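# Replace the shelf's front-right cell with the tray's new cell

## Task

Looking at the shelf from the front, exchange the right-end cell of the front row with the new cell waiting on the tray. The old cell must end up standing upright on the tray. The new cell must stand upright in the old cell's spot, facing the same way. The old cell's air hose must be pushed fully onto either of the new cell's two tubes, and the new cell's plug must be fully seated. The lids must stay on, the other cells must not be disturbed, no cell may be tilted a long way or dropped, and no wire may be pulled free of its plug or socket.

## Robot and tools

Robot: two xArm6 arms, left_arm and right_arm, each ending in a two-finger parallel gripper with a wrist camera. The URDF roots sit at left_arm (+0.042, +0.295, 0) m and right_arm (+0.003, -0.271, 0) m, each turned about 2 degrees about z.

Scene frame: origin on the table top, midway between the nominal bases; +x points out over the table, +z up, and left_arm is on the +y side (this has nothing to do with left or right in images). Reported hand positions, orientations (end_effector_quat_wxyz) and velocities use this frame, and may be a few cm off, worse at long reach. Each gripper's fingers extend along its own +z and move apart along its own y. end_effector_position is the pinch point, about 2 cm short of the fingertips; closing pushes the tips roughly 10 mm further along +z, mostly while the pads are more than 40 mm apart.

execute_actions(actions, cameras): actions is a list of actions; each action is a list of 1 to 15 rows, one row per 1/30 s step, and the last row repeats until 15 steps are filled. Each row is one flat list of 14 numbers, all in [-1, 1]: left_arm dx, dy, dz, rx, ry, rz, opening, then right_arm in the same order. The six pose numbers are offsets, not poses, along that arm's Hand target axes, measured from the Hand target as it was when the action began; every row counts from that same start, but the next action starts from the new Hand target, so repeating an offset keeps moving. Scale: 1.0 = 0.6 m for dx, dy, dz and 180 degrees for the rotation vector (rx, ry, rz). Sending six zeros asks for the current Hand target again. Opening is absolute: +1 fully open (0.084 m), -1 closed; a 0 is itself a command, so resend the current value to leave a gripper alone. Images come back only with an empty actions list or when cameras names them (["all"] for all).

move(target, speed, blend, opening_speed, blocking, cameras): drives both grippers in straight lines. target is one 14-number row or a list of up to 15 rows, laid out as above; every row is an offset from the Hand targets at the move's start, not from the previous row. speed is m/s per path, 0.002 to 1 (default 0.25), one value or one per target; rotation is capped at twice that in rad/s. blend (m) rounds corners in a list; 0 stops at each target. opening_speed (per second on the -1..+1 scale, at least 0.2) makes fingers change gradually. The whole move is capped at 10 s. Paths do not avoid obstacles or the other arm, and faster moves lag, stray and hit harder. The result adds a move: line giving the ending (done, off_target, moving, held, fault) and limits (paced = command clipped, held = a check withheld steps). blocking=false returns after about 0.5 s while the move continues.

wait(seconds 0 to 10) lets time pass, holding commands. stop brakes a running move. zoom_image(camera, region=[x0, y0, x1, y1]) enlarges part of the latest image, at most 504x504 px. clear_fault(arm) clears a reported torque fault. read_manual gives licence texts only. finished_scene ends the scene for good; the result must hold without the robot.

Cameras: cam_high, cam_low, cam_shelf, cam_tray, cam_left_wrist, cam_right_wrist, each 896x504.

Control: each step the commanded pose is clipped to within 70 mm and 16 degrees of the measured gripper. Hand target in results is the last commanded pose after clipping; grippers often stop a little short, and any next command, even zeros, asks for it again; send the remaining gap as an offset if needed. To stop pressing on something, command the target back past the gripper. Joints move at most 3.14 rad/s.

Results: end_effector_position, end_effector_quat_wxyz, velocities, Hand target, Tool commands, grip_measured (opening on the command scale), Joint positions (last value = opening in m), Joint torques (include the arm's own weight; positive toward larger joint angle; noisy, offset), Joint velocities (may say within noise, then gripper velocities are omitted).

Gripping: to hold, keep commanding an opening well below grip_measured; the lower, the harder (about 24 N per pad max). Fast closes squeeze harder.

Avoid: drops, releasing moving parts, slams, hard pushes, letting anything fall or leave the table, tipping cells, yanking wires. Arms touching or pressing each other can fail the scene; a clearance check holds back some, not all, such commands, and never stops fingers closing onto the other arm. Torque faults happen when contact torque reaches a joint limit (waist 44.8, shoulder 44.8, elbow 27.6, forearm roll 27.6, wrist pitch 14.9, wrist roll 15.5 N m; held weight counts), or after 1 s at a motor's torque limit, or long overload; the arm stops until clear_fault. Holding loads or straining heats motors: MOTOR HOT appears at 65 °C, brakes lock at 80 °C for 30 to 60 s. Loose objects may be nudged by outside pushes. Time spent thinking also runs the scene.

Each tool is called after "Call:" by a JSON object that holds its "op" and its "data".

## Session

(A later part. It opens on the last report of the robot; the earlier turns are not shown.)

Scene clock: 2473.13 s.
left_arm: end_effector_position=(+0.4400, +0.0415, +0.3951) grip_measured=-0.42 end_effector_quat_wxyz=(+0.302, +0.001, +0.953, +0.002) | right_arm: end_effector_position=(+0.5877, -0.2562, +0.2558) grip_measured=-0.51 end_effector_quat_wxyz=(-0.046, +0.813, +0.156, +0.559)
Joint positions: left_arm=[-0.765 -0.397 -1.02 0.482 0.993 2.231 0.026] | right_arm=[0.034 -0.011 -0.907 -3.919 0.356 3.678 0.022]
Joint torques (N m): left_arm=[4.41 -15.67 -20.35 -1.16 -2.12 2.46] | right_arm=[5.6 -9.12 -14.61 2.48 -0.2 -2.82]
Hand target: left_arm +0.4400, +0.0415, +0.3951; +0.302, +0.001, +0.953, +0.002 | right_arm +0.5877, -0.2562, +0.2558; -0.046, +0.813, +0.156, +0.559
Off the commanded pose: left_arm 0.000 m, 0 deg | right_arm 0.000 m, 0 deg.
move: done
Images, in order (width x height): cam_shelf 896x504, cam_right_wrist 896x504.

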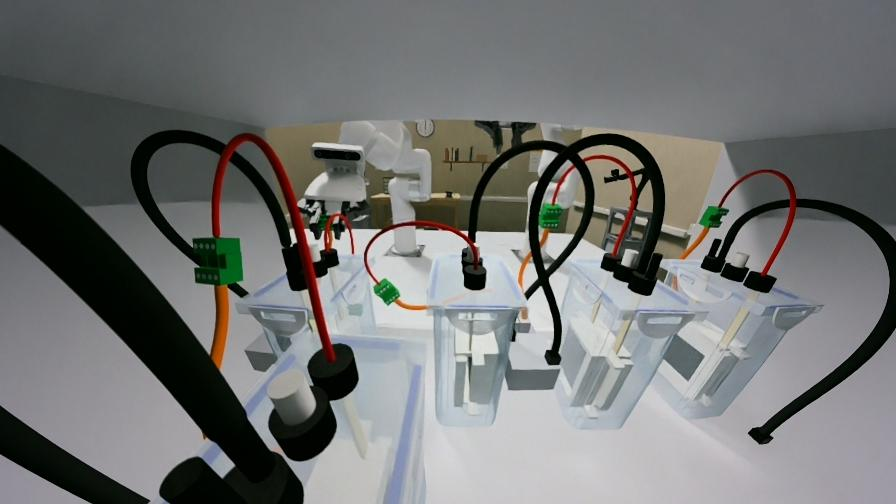

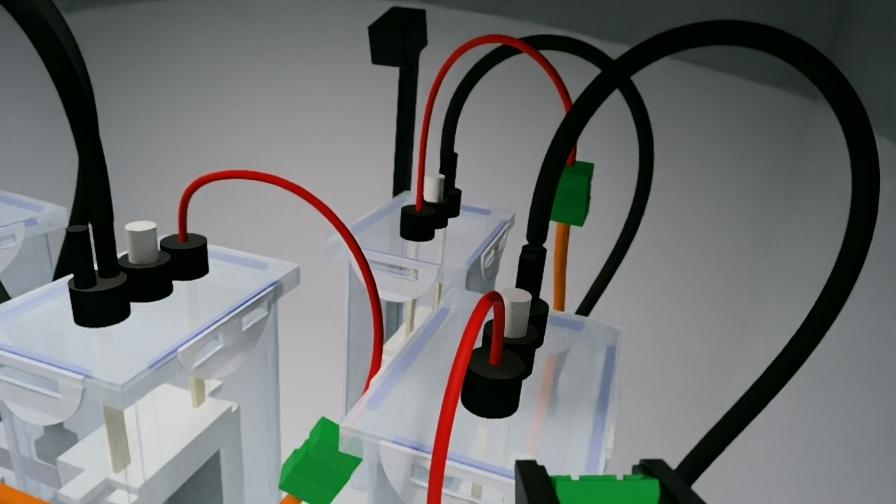

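Call:
{"op": "move", "data": {"target": [[0,0,0,0,0,0,-0.4,-0.0398,-0.0247,-0.0608,0,0,0,-1],[0,0,0,0,0,0,-0.4,-0.1498,-0.033,-0.0417,-0.0971,0.1705,0.0423,-1]], "speed": 0.06, "blend": 0.01, "cameras": ["all"]}}

Scene clock: 2498.23 s.
left_arm: end_effector_position=(+0.4400, +0.0415, +0.3951) grip_measured=-0.42 end_effector_quat_wxyz=(+0.302, +0.001, +0.953, +0.002) | right_arm: end_effector_position=(+0.5299, -0.2620, +0.1801) grip_measured=-0.51 end_effector_quat_wxyz=(+0.000, +0.643, +0.000, +0.766)
Joint positions: left_arm=[-0.765 -0.397 -1.02 0.482 0.993 2.231 0.026] | right_arm=[0.062 0.24 -0.448 -3.107 1.536 3.135 0.022]
Joint torques (N m): left_arm=[4.23 -15.56 -20.36 -1.15 -2.03 2.43] | right_arm=[5.61 -7.51 -9.67 3.21 2.33 2.74]
Hand target: left_arm +0.4400, +0.0415, +0.3951; +0.302, +0.001, +0.953, +0.002 | right_arm +0.5299, -0.2620, +0.1801; +0.000, +0.643, +0.000, +0.766
Off the commanded pose: left_arm 0.000 m, 0 deg | right_arm 0.000 m, 0 deg.
move: done

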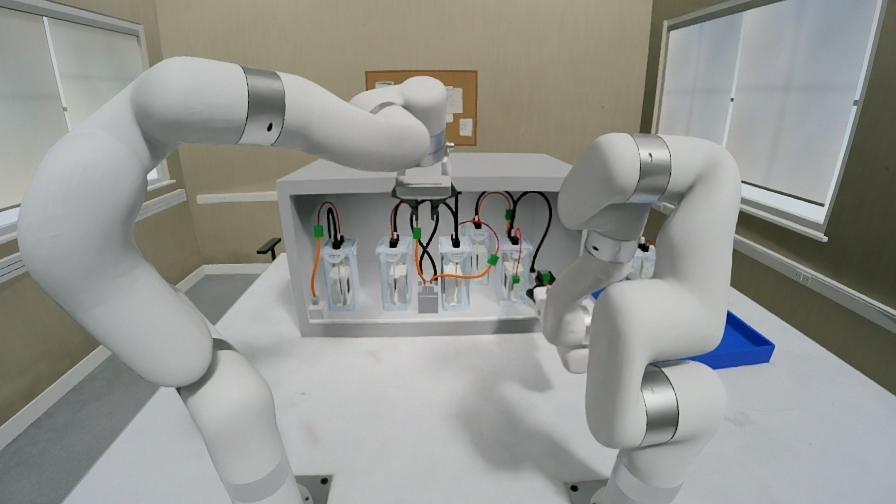

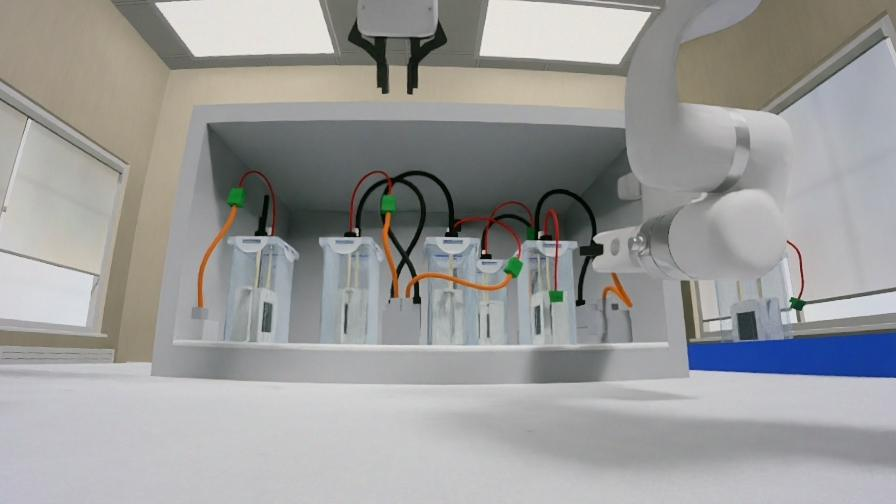

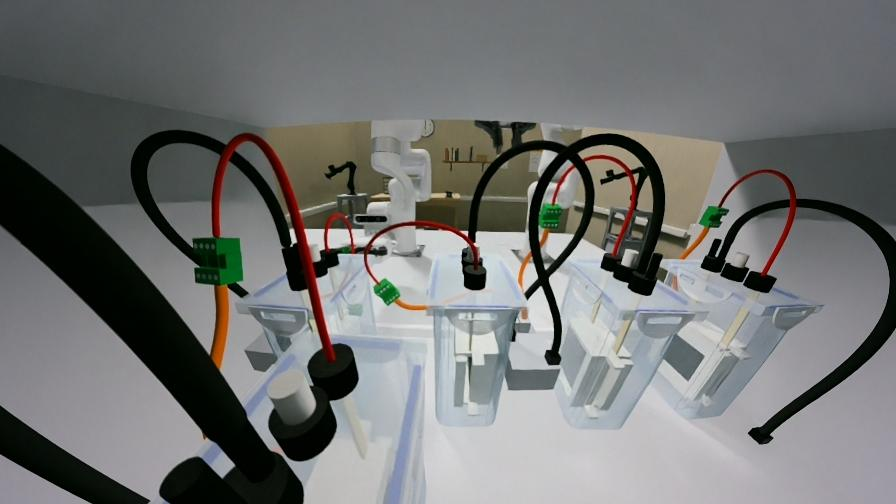

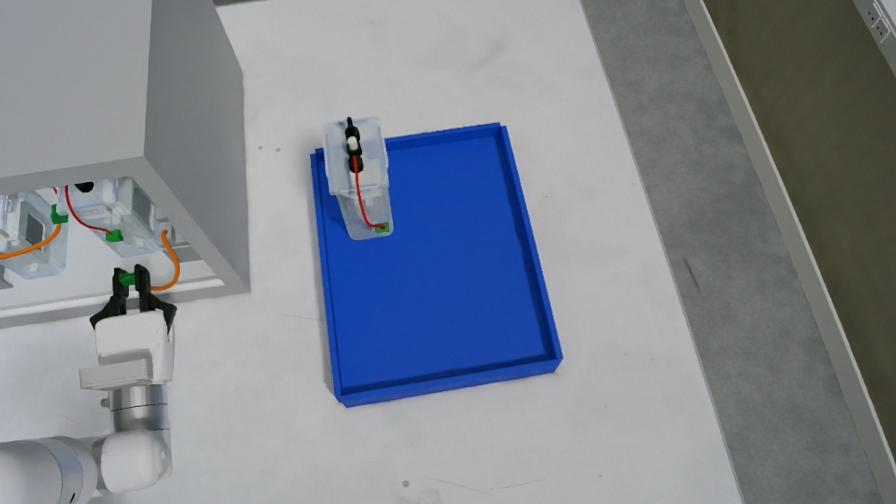

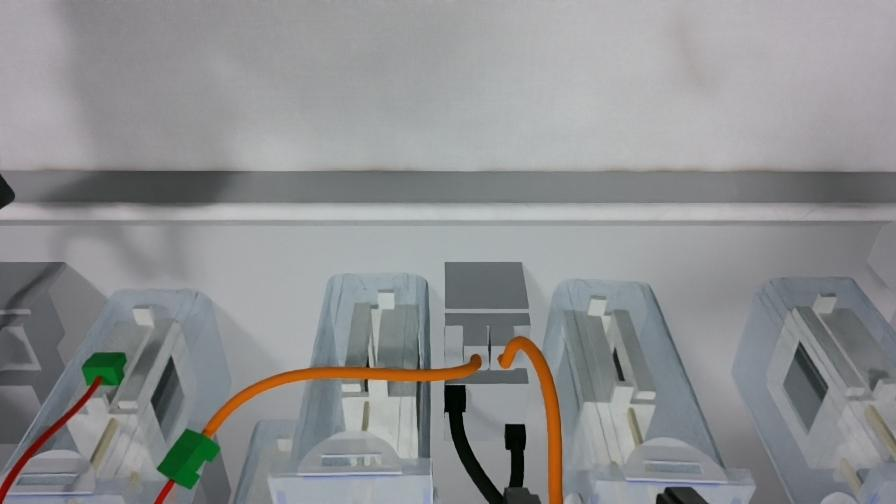

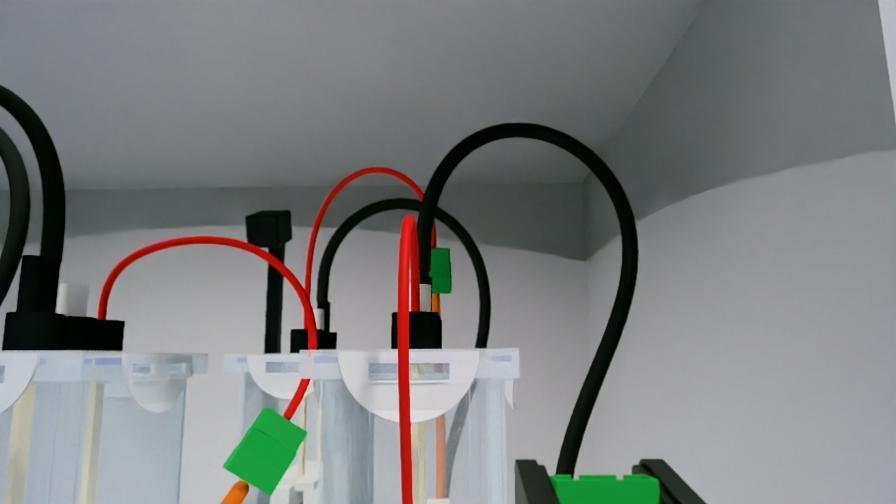

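Call:
{"op": "zoom_image", "data": {"camera": "cam_left_wrist", "region": [40, 320, 240, 504]}}

Call:
{"op": "zoom_image", "data": {"camera": "cam_tray", "region": [50, 190, 190, 320]}}

Call:
{"op": "zoom_image", "data": {"camera": "cam_low", "region": [500, 190, 640, 330]}}

Scaled by 2.520.

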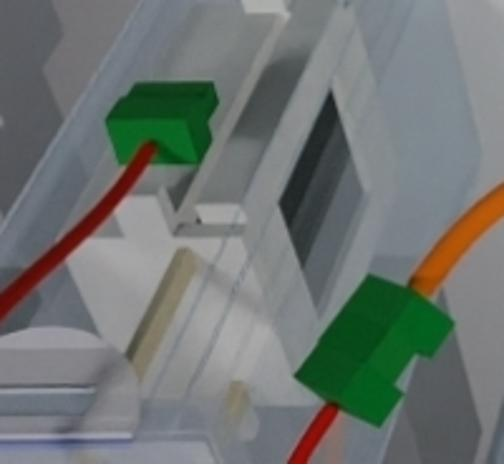

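Scaled by 3.600.

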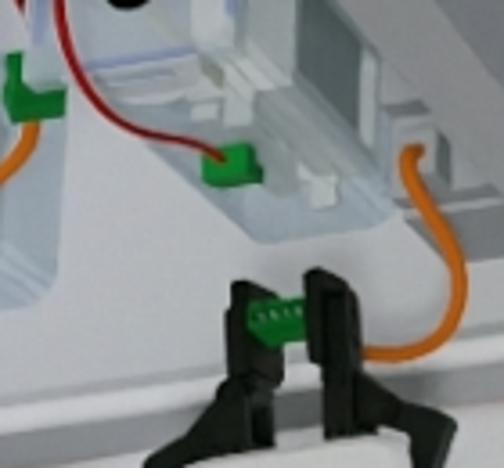

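Scaled by 3.600.

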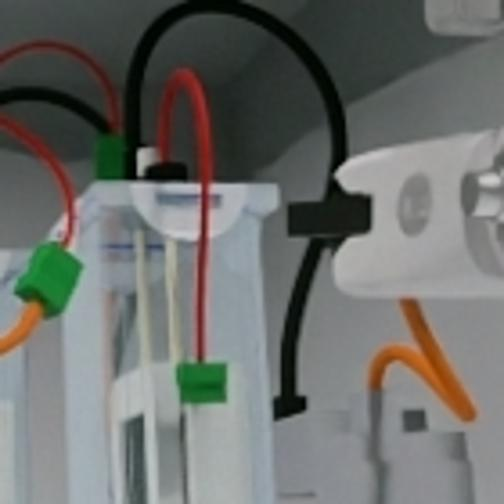

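Call:
{"op": "execute_actions", "data": {"actions": [], "cameras": []}}

Scene clock: 2591.40 s.
left_arm: end_effector_position=(+0.4400, +0.0415, +0.3951) grip_measured=-0.42 end_effector_quat_wxyz=(+0.302, +0.001, +0.953, +0.002) | right_arm: end_effector_position=(+0.5299, -0.2620, +0.1801) grip_measured=-0.51 end_effector_quat_wxyz=(+0.000, +0.643, +0.000, +0.766)
Joint positions: left_arm=[-0.765 -0.397 -1.02 0.482 0.993 2.231 0.026] | right_arm=[0.062 0.24 -0.448 -3.107 1.536 3.135 0.022]
Joint velocities: within noise
Joint torques (N m): left_arm=[4.33 -15.67 -20.39 -1.12 -2.03 2.39] | right_arm=[5.46 -7.37 -9.44 3.17 2.23 2.79]
Hand target: left_arm +0.4400, +0.0415, +0.3951; +0.302, +0.001, +0.953, +0.002 | right_arm +0.5299, -0.2620, +0.1801; +0.000, +0.643, +0.000, +0.766
Tool commands: left_gripper/opening=-0.4 right_gripper/opening=-1.0
Off the commanded pose: left_arm 0.000 m, 0 deg | right_arm 0.000 m, 0 deg.
No camera images: "cameras" was empty.

Call:
{"op": "move", "data": {"target": [[0,0,0,0,0,0,-0.4,0.1042,-0.0097,0.04,0.0971,-0.1705,-0.0423,-1],[0,0,0,0,0,0,-0.4,0.1075,-0.0097,0.1168,0.0971,-0.1705,-0.0423,-1]], "speed": 0.06, "cameras": ["cam_right_wrist"]}}

Call:
{"op": "move", "data": {"target": [[0,0,0,0,0,0,-0.4,0,0,0,0,0,0,-0.1]], "opening_speed": 0.25, "cameras": ["cam_right_wrist"]}}

Scene clock: 2606.87 s.
left_arm: end_effector_position=(+0.4400, +0.0415, +0.3951) grip_measured=-0.42 end_effector_quat_wxyz=(+0.302, +0.001, +0.953, +0.002) | right_arm: end_effector_position=(+0.5878, -0.2562, +0.2558) grip_measured=-0.51 end_effector_quat_wxyz=(-0.046, +0.813, +0.156, +0.559)
Joint positions: left_arm=[-0.765 -0.397 -1.02 0.482 0.993 2.231 0.026] | right_arm=[0.034 -0.011 -0.907 -3.919 0.356 3.678 0.022]
Joint torques (N m): left_arm=[4.18 -15.59 -20.25 -1.19 -1.86 2.35] | right_arm=[6.07 -9.73 -15.32 -3.14 0.03 2.71]
Hand target: left_arm +0.4400, +0.0415, +0.3951; +0.302, +0.001, +0.953, +0.002 | right_arm +0.5878, -0.2562, +0.2558; -0.046, +0.813, +0.156, +0.559
Off the commanded pose: left_arm 0.000 m, 0 deg | right_arm 0.000 m, 0 deg.
move: done
Images, in order (width x height): cam_right_wrist 896x504.

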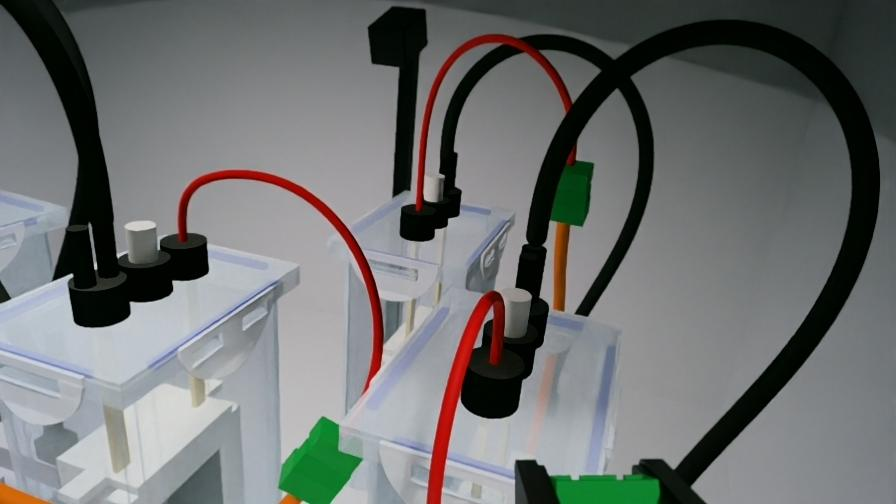

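Scene clock: 2610.70 s.
left_arm: end_effector_position=(+0.4400, +0.0415, +0.3951) grip_measured=-0.42 end_effector_quat_wxyz=(+0.302, +0.001, +0.953, +0.002) | right_arm: end_effector_position=(+0.5878, -0.2562, +0.2558) grip_measured=-0.11 end_effector_quat_wxyz=(-0.046, +0.813, +0.156, +0.559)
Joint positions: left_arm=[-0.765 -0.397 -1.02 0.482 0.993 2.231 0.026] | right_arm=[0.034 -0.011 -0.907 -3.919 0.356 3.678 0.039]
Joint torques (N m): left_arm=[4.25 -15.68 -20.37 -1.1 -1.85 2.32] | right_arm=[4.01 -9.81 -9.65 -3.1 0.11 2.61]
Hand target: left_arm +0.4400, +0.0415, +0.3951; +0.302, +0.001, +0.953, +0.002 | right_arm +0.5878, -0.2562, +0.2558; -0.046, +0.813, +0.156, +0.559
Off the commanded pose: left_arm 0.000 m, 0 deg | right_arm 0.000 m, 0 deg.
move: done
Images, in order (width x height): cam_right_wrist 896x504.

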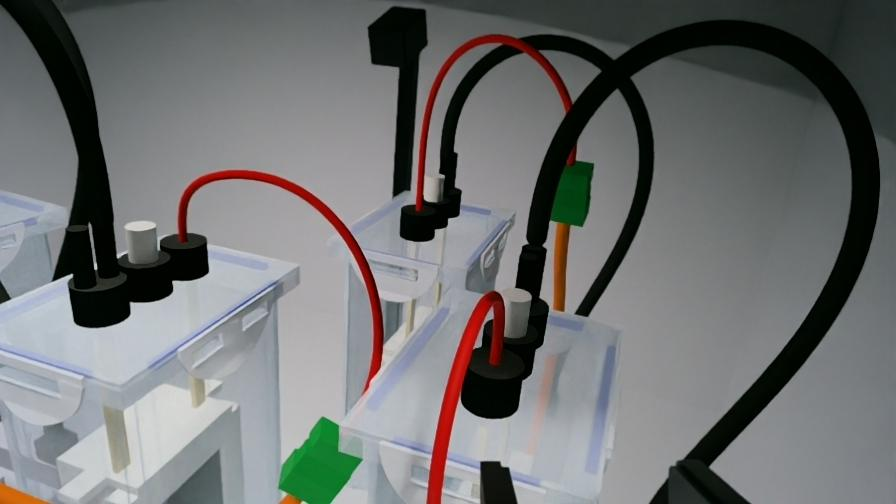

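Call:
{"op": "execute_actions", "data": {"actions": [], "cameras": ["cam_tray","cam_low","cam_shelf","cam_right_wrist"]}}

Call:
{"op": "zoom_image", "data": {"camera": "cam_tray", "region": [30, 150, 230, 330]}}

Call:
{"op": "zoom_image", "data": {"camera": "cam_shelf", "region": [260, 150, 400, 290]}}

Scene clock: 2614.10 s.
left_arm: end_effector_position=(+0.4400, +0.0415, +0.3951) grip_measured=-0.42 end_effector_quat_wxyz=(+0.302, +0.001, +0.953, +0.002) | right_arm: end_effector_position=(+0.5878, -0.2562, +0.2558) grip_measured=-0.11 end_effector_quat_wxyz=(-0.046, +0.813, +0.156, +0.559)
Joint positions: left_arm=[-0.765 -0.397 -1.02 0.482 0.993 2.231 0.026] | right_arm=[0.034 -0.011 -0.907 -3.919 0.356 3.678 0.039]
Joint velocities: within noise
Joint torques (N m): left_arm=[4.28 -15.57 -20.38 -1.14 -1.87 2.38] | right_arm=[1.2 -9.75 -9.65 -2.79 0.3 2.69]
Hand target: left_arm +0.4400, +0.0415, +0.3951; +0.302, +0.001, +0.953, +0.002 | right_arm +0.5878, -0.2562, +0.2558; -0.046, +0.813, +0.156, +0.559
Tool commands: left_gripper/opening=-0.4 right_gripper/opening=-0.1
Off the commanded pose: left_arm 0.000 m, 0 deg | right_arm 0.000 m, 0 deg.
Images, in order (width x height): cam_low 896x504, cam_shelf 896x504, cam_tray 896x504, cam_right_wrist 896x504.

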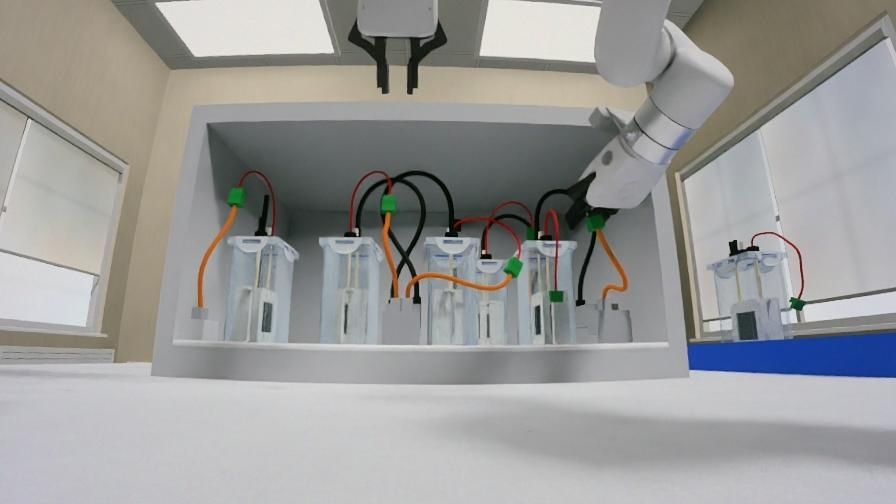

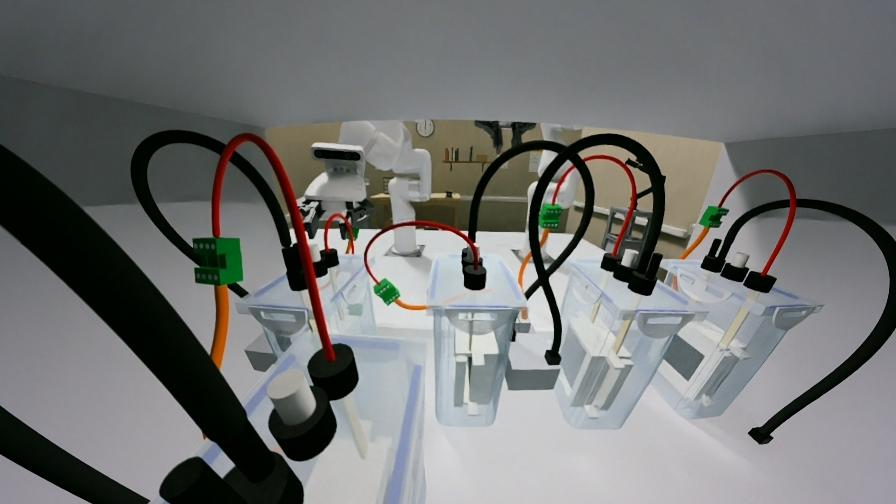

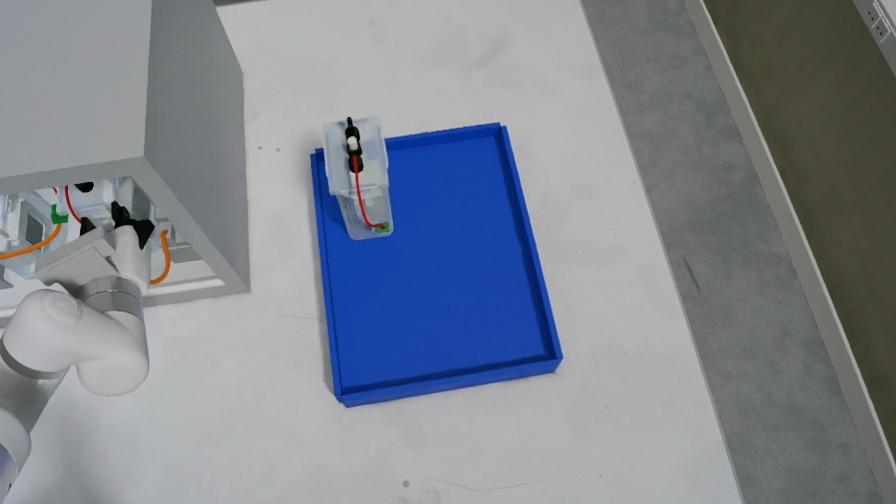

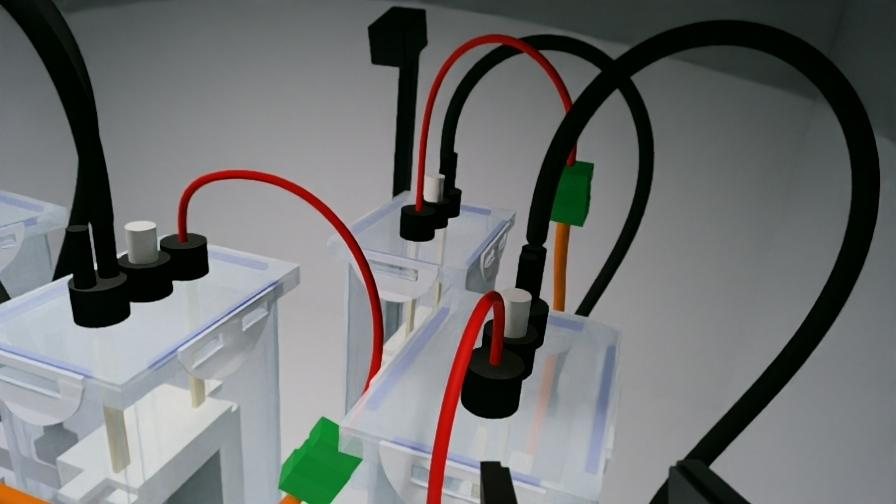

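Scaled by 2.520.

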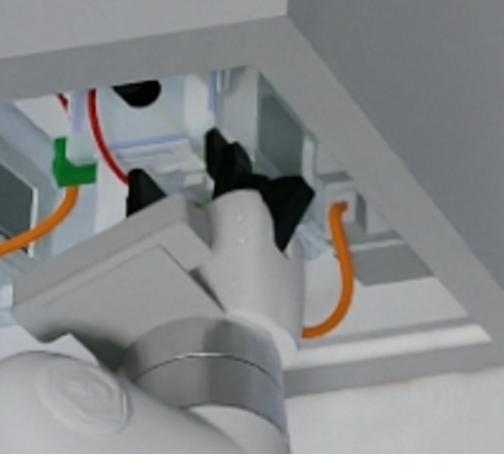

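Scaled by 3.600.

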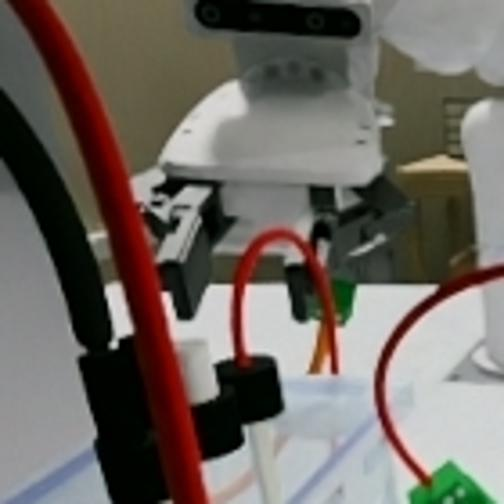

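Call:
{"op": "move", "data": {"target": [[0,0,0,0,0,0,-0.4,0.025,0,-0.02,0,0,0,-0.1],[0,0,0,0,0,0,-0.4,0.06,0.05,-0.2,0,0,0,-0.1]], "speed": 0.05, "cameras": ["cam_right_wrist","cam_low","cam_shelf","cam_tray"]}}

Call:
{"op": "zoom_image", "data": {"camera": "cam_low", "region": [510, 150, 690, 330]}}

Call:
{"op": "zoom_image", "data": {"camera": "cam_shelf", "region": [260, 150, 400, 290]}}

Scene clock: 2624.63 s.
left_arm: end_effector_position=(+0.4400, +0.0415, +0.3951) grip_measured=-0.42 end_effector_quat_wxyz=(+0.302, +0.001, +0.953, +0.002) | right_arm: end_effector_position=(+0.5014, -0.3073, +0.3366) grip_measured=-0.11 end_effector_quat_wxyz=(-0.046, +0.813, +0.156, +0.559)
Joint positions: left_arm=[-0.765 -0.397 -1.02 0.482 0.993 2.231 0.026] | right_arm=[-0.078 -0.441 -0.644 -4.499 0.358 4.232 0.039]
Joint torques (N m): left_arm=[4.23 -15.63 -20.33 -1.29 -1.72 2.34] | right_arm=[-4.9 -14.52 -10.03 -3.78 1.06 2.8]
Hand target: left_arm +0.4400, +0.0415, +0.3951; +0.302, +0.001, +0.953, +0.002 | right_arm +0.5014, -0.3073, +0.3366; -0.046, +0.813, +0.156, +0.559
Off the commanded pose: left_arm 0.000 m, 0 deg | right_arm 0.000 m, 0 deg.
move: done
Images, in order (width x height): cam_low 896x504, cam_shelf 896x504, cam_tray 896x504, cam_right_wrist 896x504.

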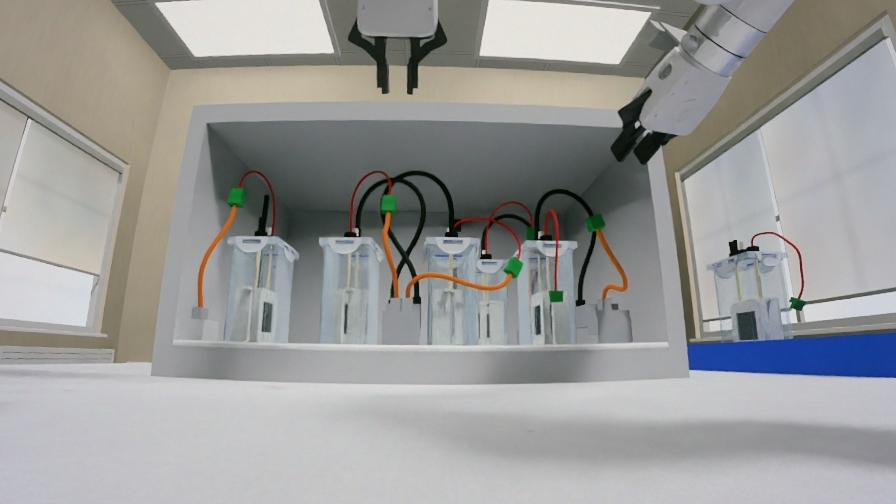

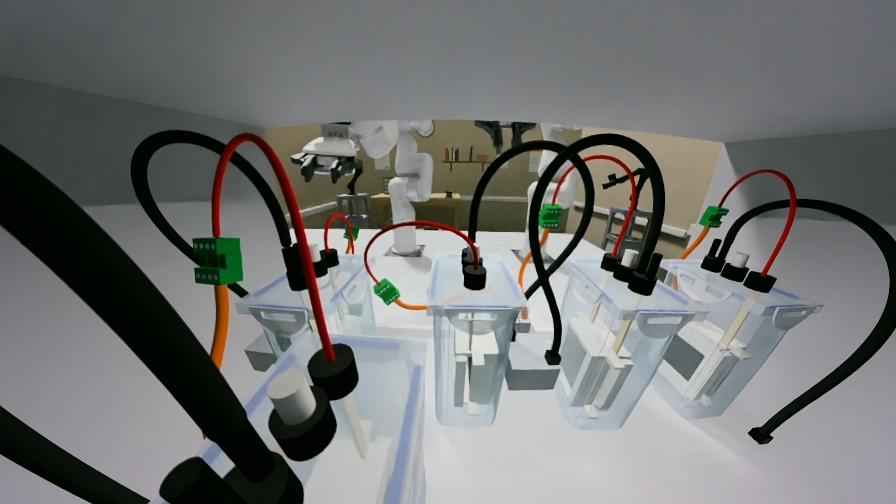

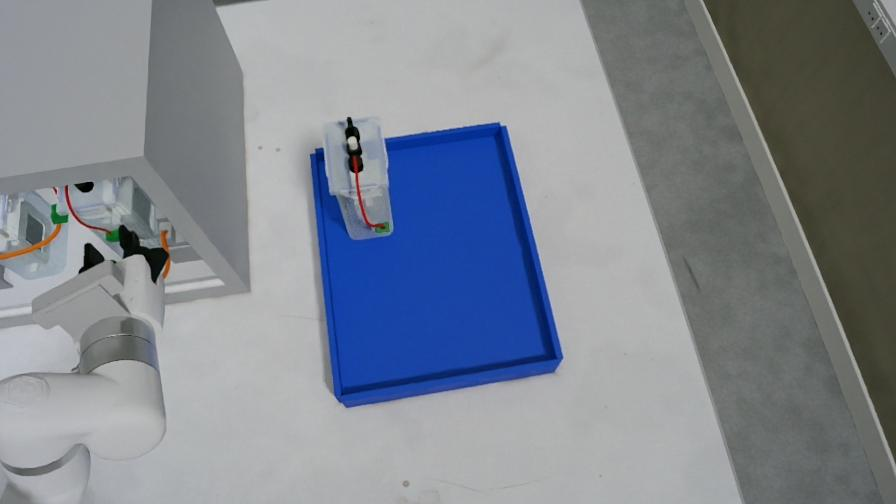

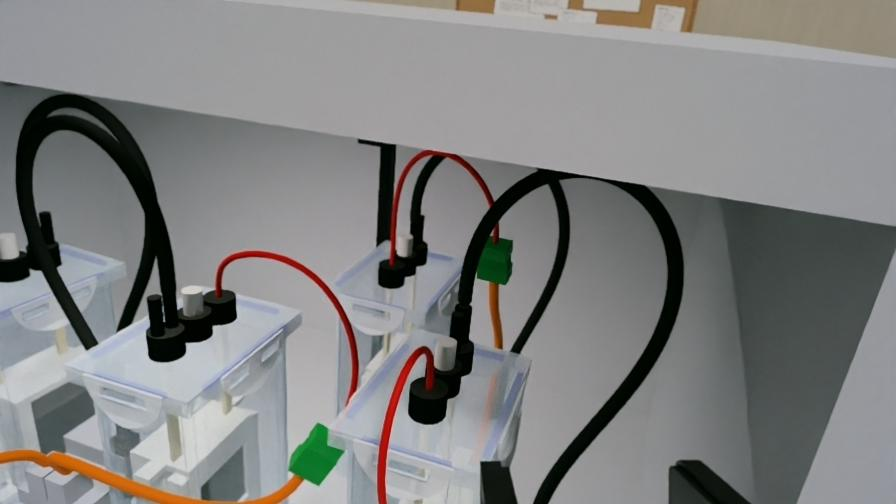

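Scaled by 2.800.

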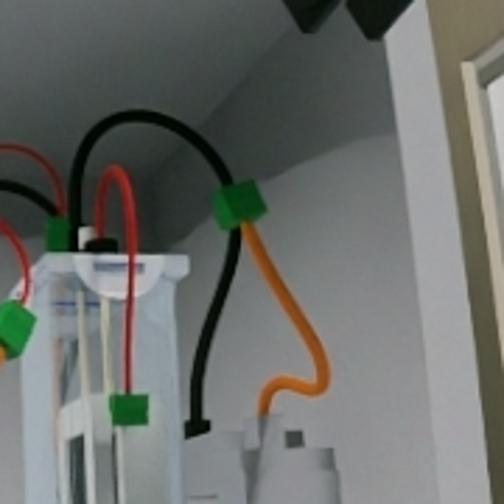

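Scaled by 3.600.

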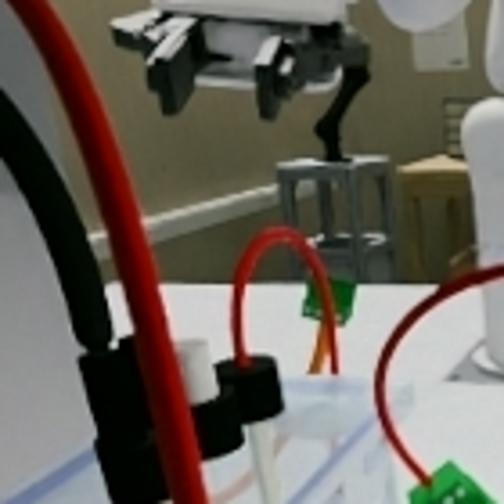

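Call:
{"op": "move", "data": {"target": [[0,0,0,0,0,0,-0.4,-0.0967,-0.096,-0.1021,-0.0926,0.1156,0.0503,-0.1],[0,0,0,0,0,0,-0.4,-0.3235,-0.2177,0.0411,-0.0926,0.1156,0.0503,-0.1]], "speed": 0.15, "blend": 0.02, "cameras": ["cam_right_wrist","cam_tray"]}}

Call:
{"op": "zoom_image", "data": {"camera": "cam_right_wrist", "region": [400, 100, 700, 400]}}

Scene clock: 2639.80 s.
left_arm: end_effector_position=(+0.4400, +0.0415, +0.3951) grip_measured=-0.42 end_effector_quat_wxyz=(+0.302, +0.001, +0.953, +0.002) | right_arm: end_effector_position=(+0.4200, -0.2168, +0.1353) grip_measured=-0.11 end_effector_quat_wxyz=(+0.000, +0.707, -0.001, +0.707)
Joint positions: left_arm=[-0.765 -0.397 -1.02 0.482 0.993 2.231 0.026] | right_arm=[0.338 0.065 -0.138 -2.829 1.501 3.12 0.039]
Joint torques (N m): left_arm=[4.11 -15.49 -20.32 -1.08 -1.7 2.34] | right_arm=[5.81 -3.62 -8.35 2.84 2.43 2.58]
Hand target: left_arm +0.4400, +0.0415, +0.3951; +0.302, +0.001, +0.953, +0.002 | right_arm +0.4200, -0.2168, +0.1353; +0.000, +0.707, -0.001, +0.707
Off the commanded pose: left_arm 0.000 m, 0 deg | right_arm 0.000 m, 0 deg.
move: done
Images, in order (width x height): cam_tray 896x504, cam_right_wrist 896x504.

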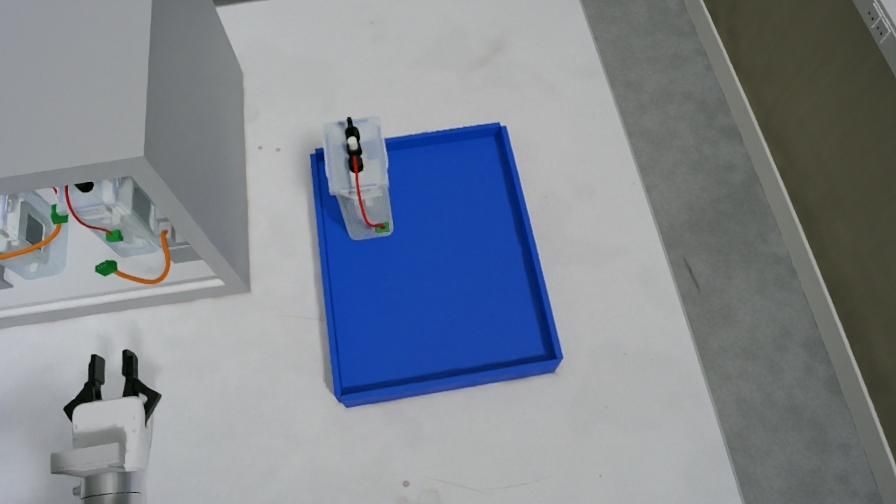

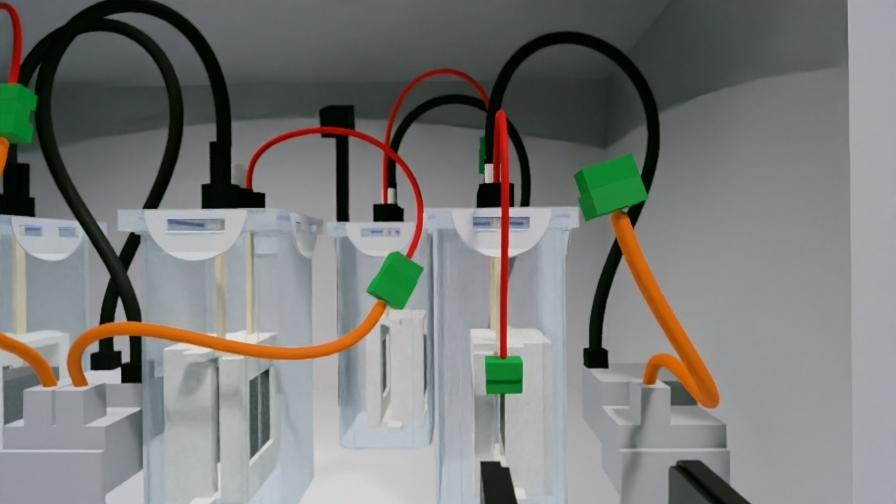

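Scaled by 1.680.

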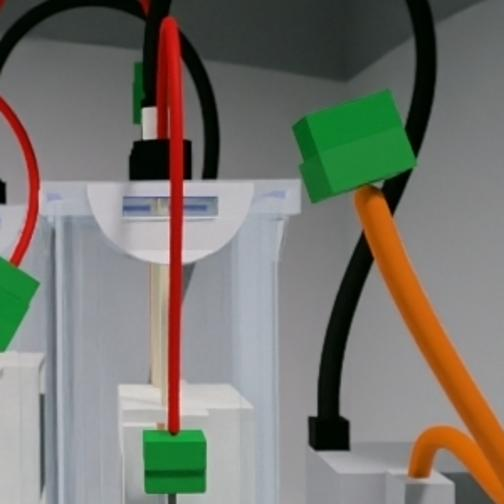

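Call:
{"op": "zoom_image", "data": {"camera": "cam_right_wrist", "region": [474, 344, 534, 404]}}

Call:
{"op": "zoom_image", "data": {"camera": "cam_right_wrist", "region": [560, 140, 660, 230]}}

Call:
{"op": "zoom_image", "data": {"camera": "cam_tray", "region": [50, 180, 170, 300]}}

Call:
{"op": "zoom_image", "data": {"camera": "cam_right_wrist", "region": [355, 235, 435, 315]}}

Scaled by 8.400.

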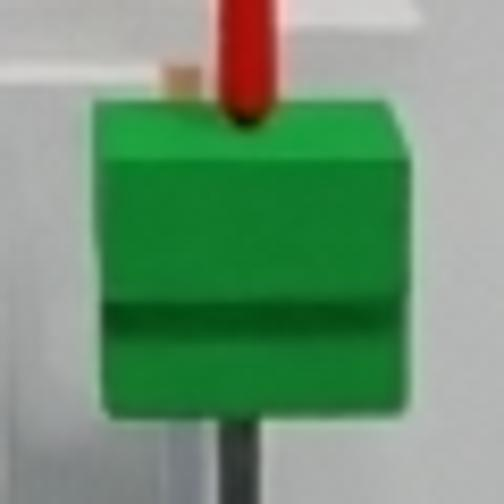

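Scaled by 5.040.

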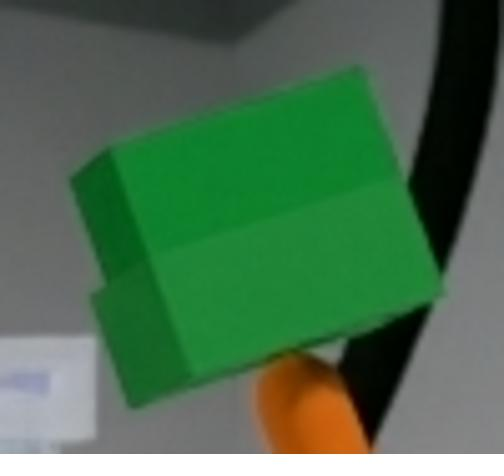

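Scaled by 4.200.

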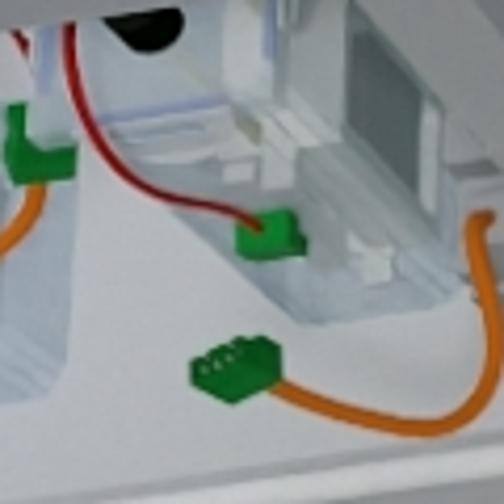

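Scaled by 6.300.

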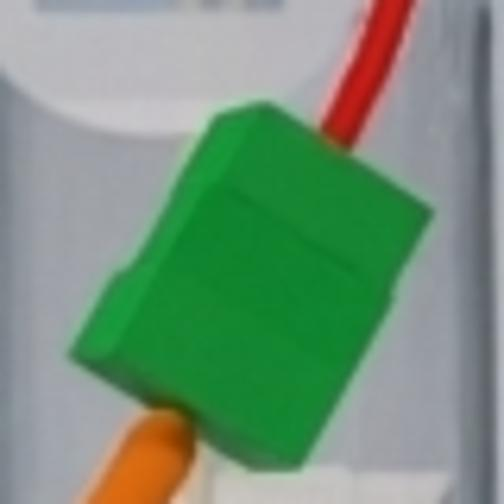

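Call:
{"op": "move", "data": {"target": [[0,0,0,0,0,0,-0.4,0.1483,0.08,0.05,0.0736,-0.0113,-0.0993,-0.1],[0,0,0,0,0,0,-0.4,0.1483,0.08,0.0883,0.0736,-0.0113,-0.0993,-0.1]], "speed": 0.1, "cameras": ["cam_right_wrist","cam_tray","cam_low"]}}

Call:
{"op": "zoom_image", "data": {"camera": "cam_right_wrist", "region": [430, 304, 730, 504]}}

Scene clock: 2702.57 s.
left_arm: end_effector_position=(+0.4400, +0.0415, +0.3951) grip_measured=-0.42 end_effector_quat_wxyz=(+0.302, +0.001, +0.953, +0.002) | right_arm: end_effector_position=(+0.4730, -0.2649, +0.2242) grip_measured=-0.11 end_effector_quat_wxyz=(+0.029, +0.707, +0.190, +0.681)
Joint positions: left_arm=[-0.765 -0.397 -1.02 0.482 0.993 2.231 0.026] | right_arm=[-0.103 -0.284 -0.313 -3.579 0.945 3.078 0.039]
Joint torques (N m): left_arm=[4.26 -15.42 -20.41 -1.24 -1.62 2.34] | right_arm=[6 -2.83 -13.17 3.33 2.31 -2.88]
Hand target: left_arm +0.4400, +0.0415, +0.3951; +0.302, +0.001, +0.953, +0.002 | right_arm +0.4730, -0.2649, +0.2242; +0.029, +0.707, +0.190, +0.681
Off the commanded pose: left_arm 0.000 m, 0 deg | right_arm 0.000 m, 0 deg.
move: done
Images, in order (width x height): cam_low 896x504, cam_tray 896x504, cam_right_wrist 896x504.

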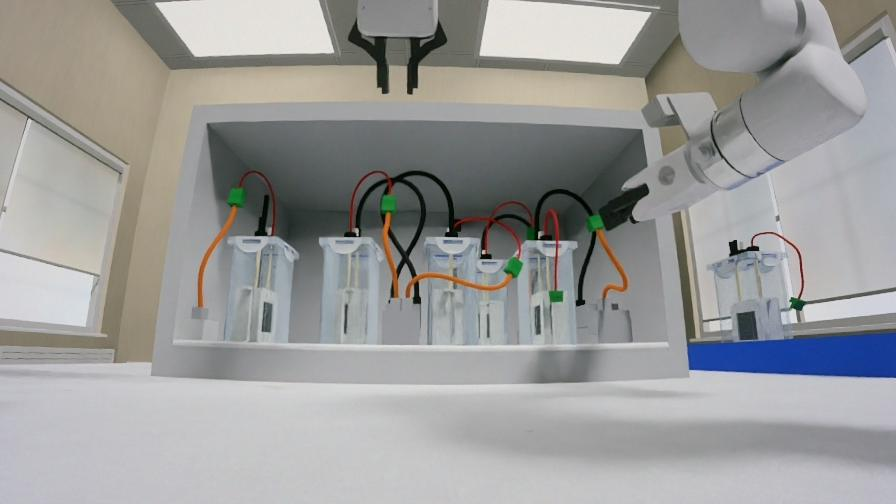

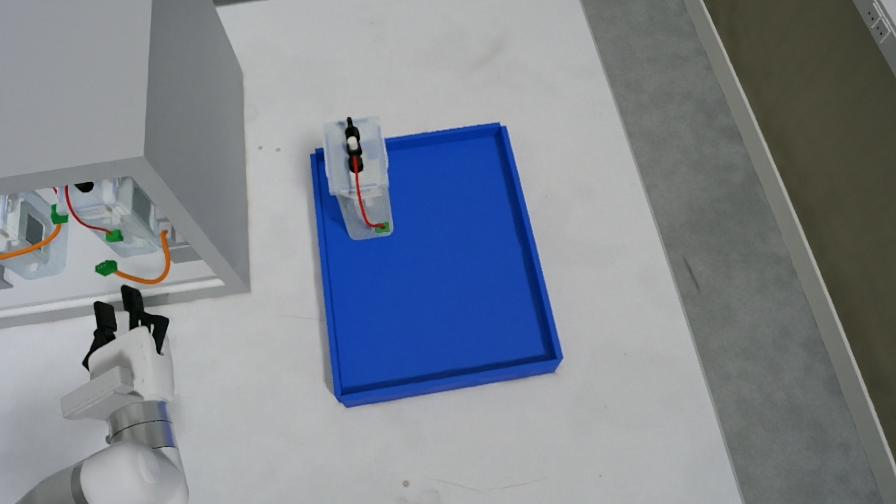

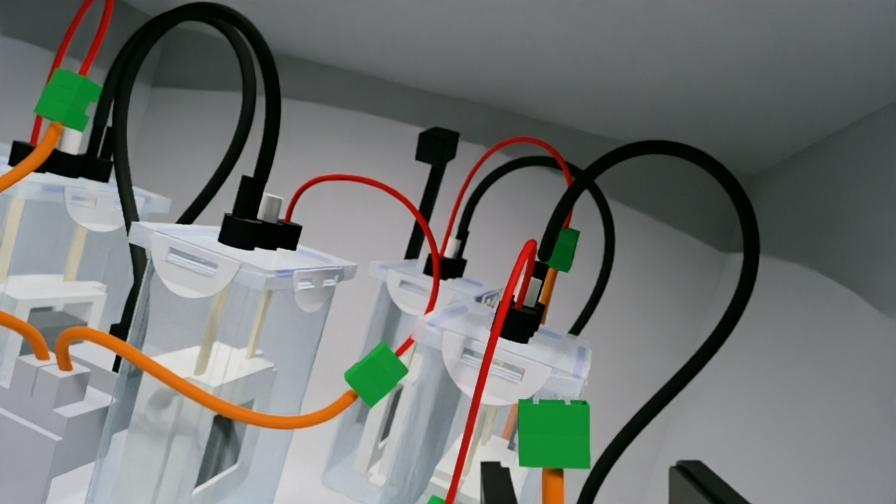

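Scaled by 1.680.

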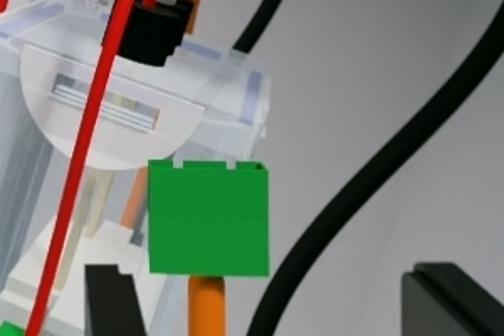

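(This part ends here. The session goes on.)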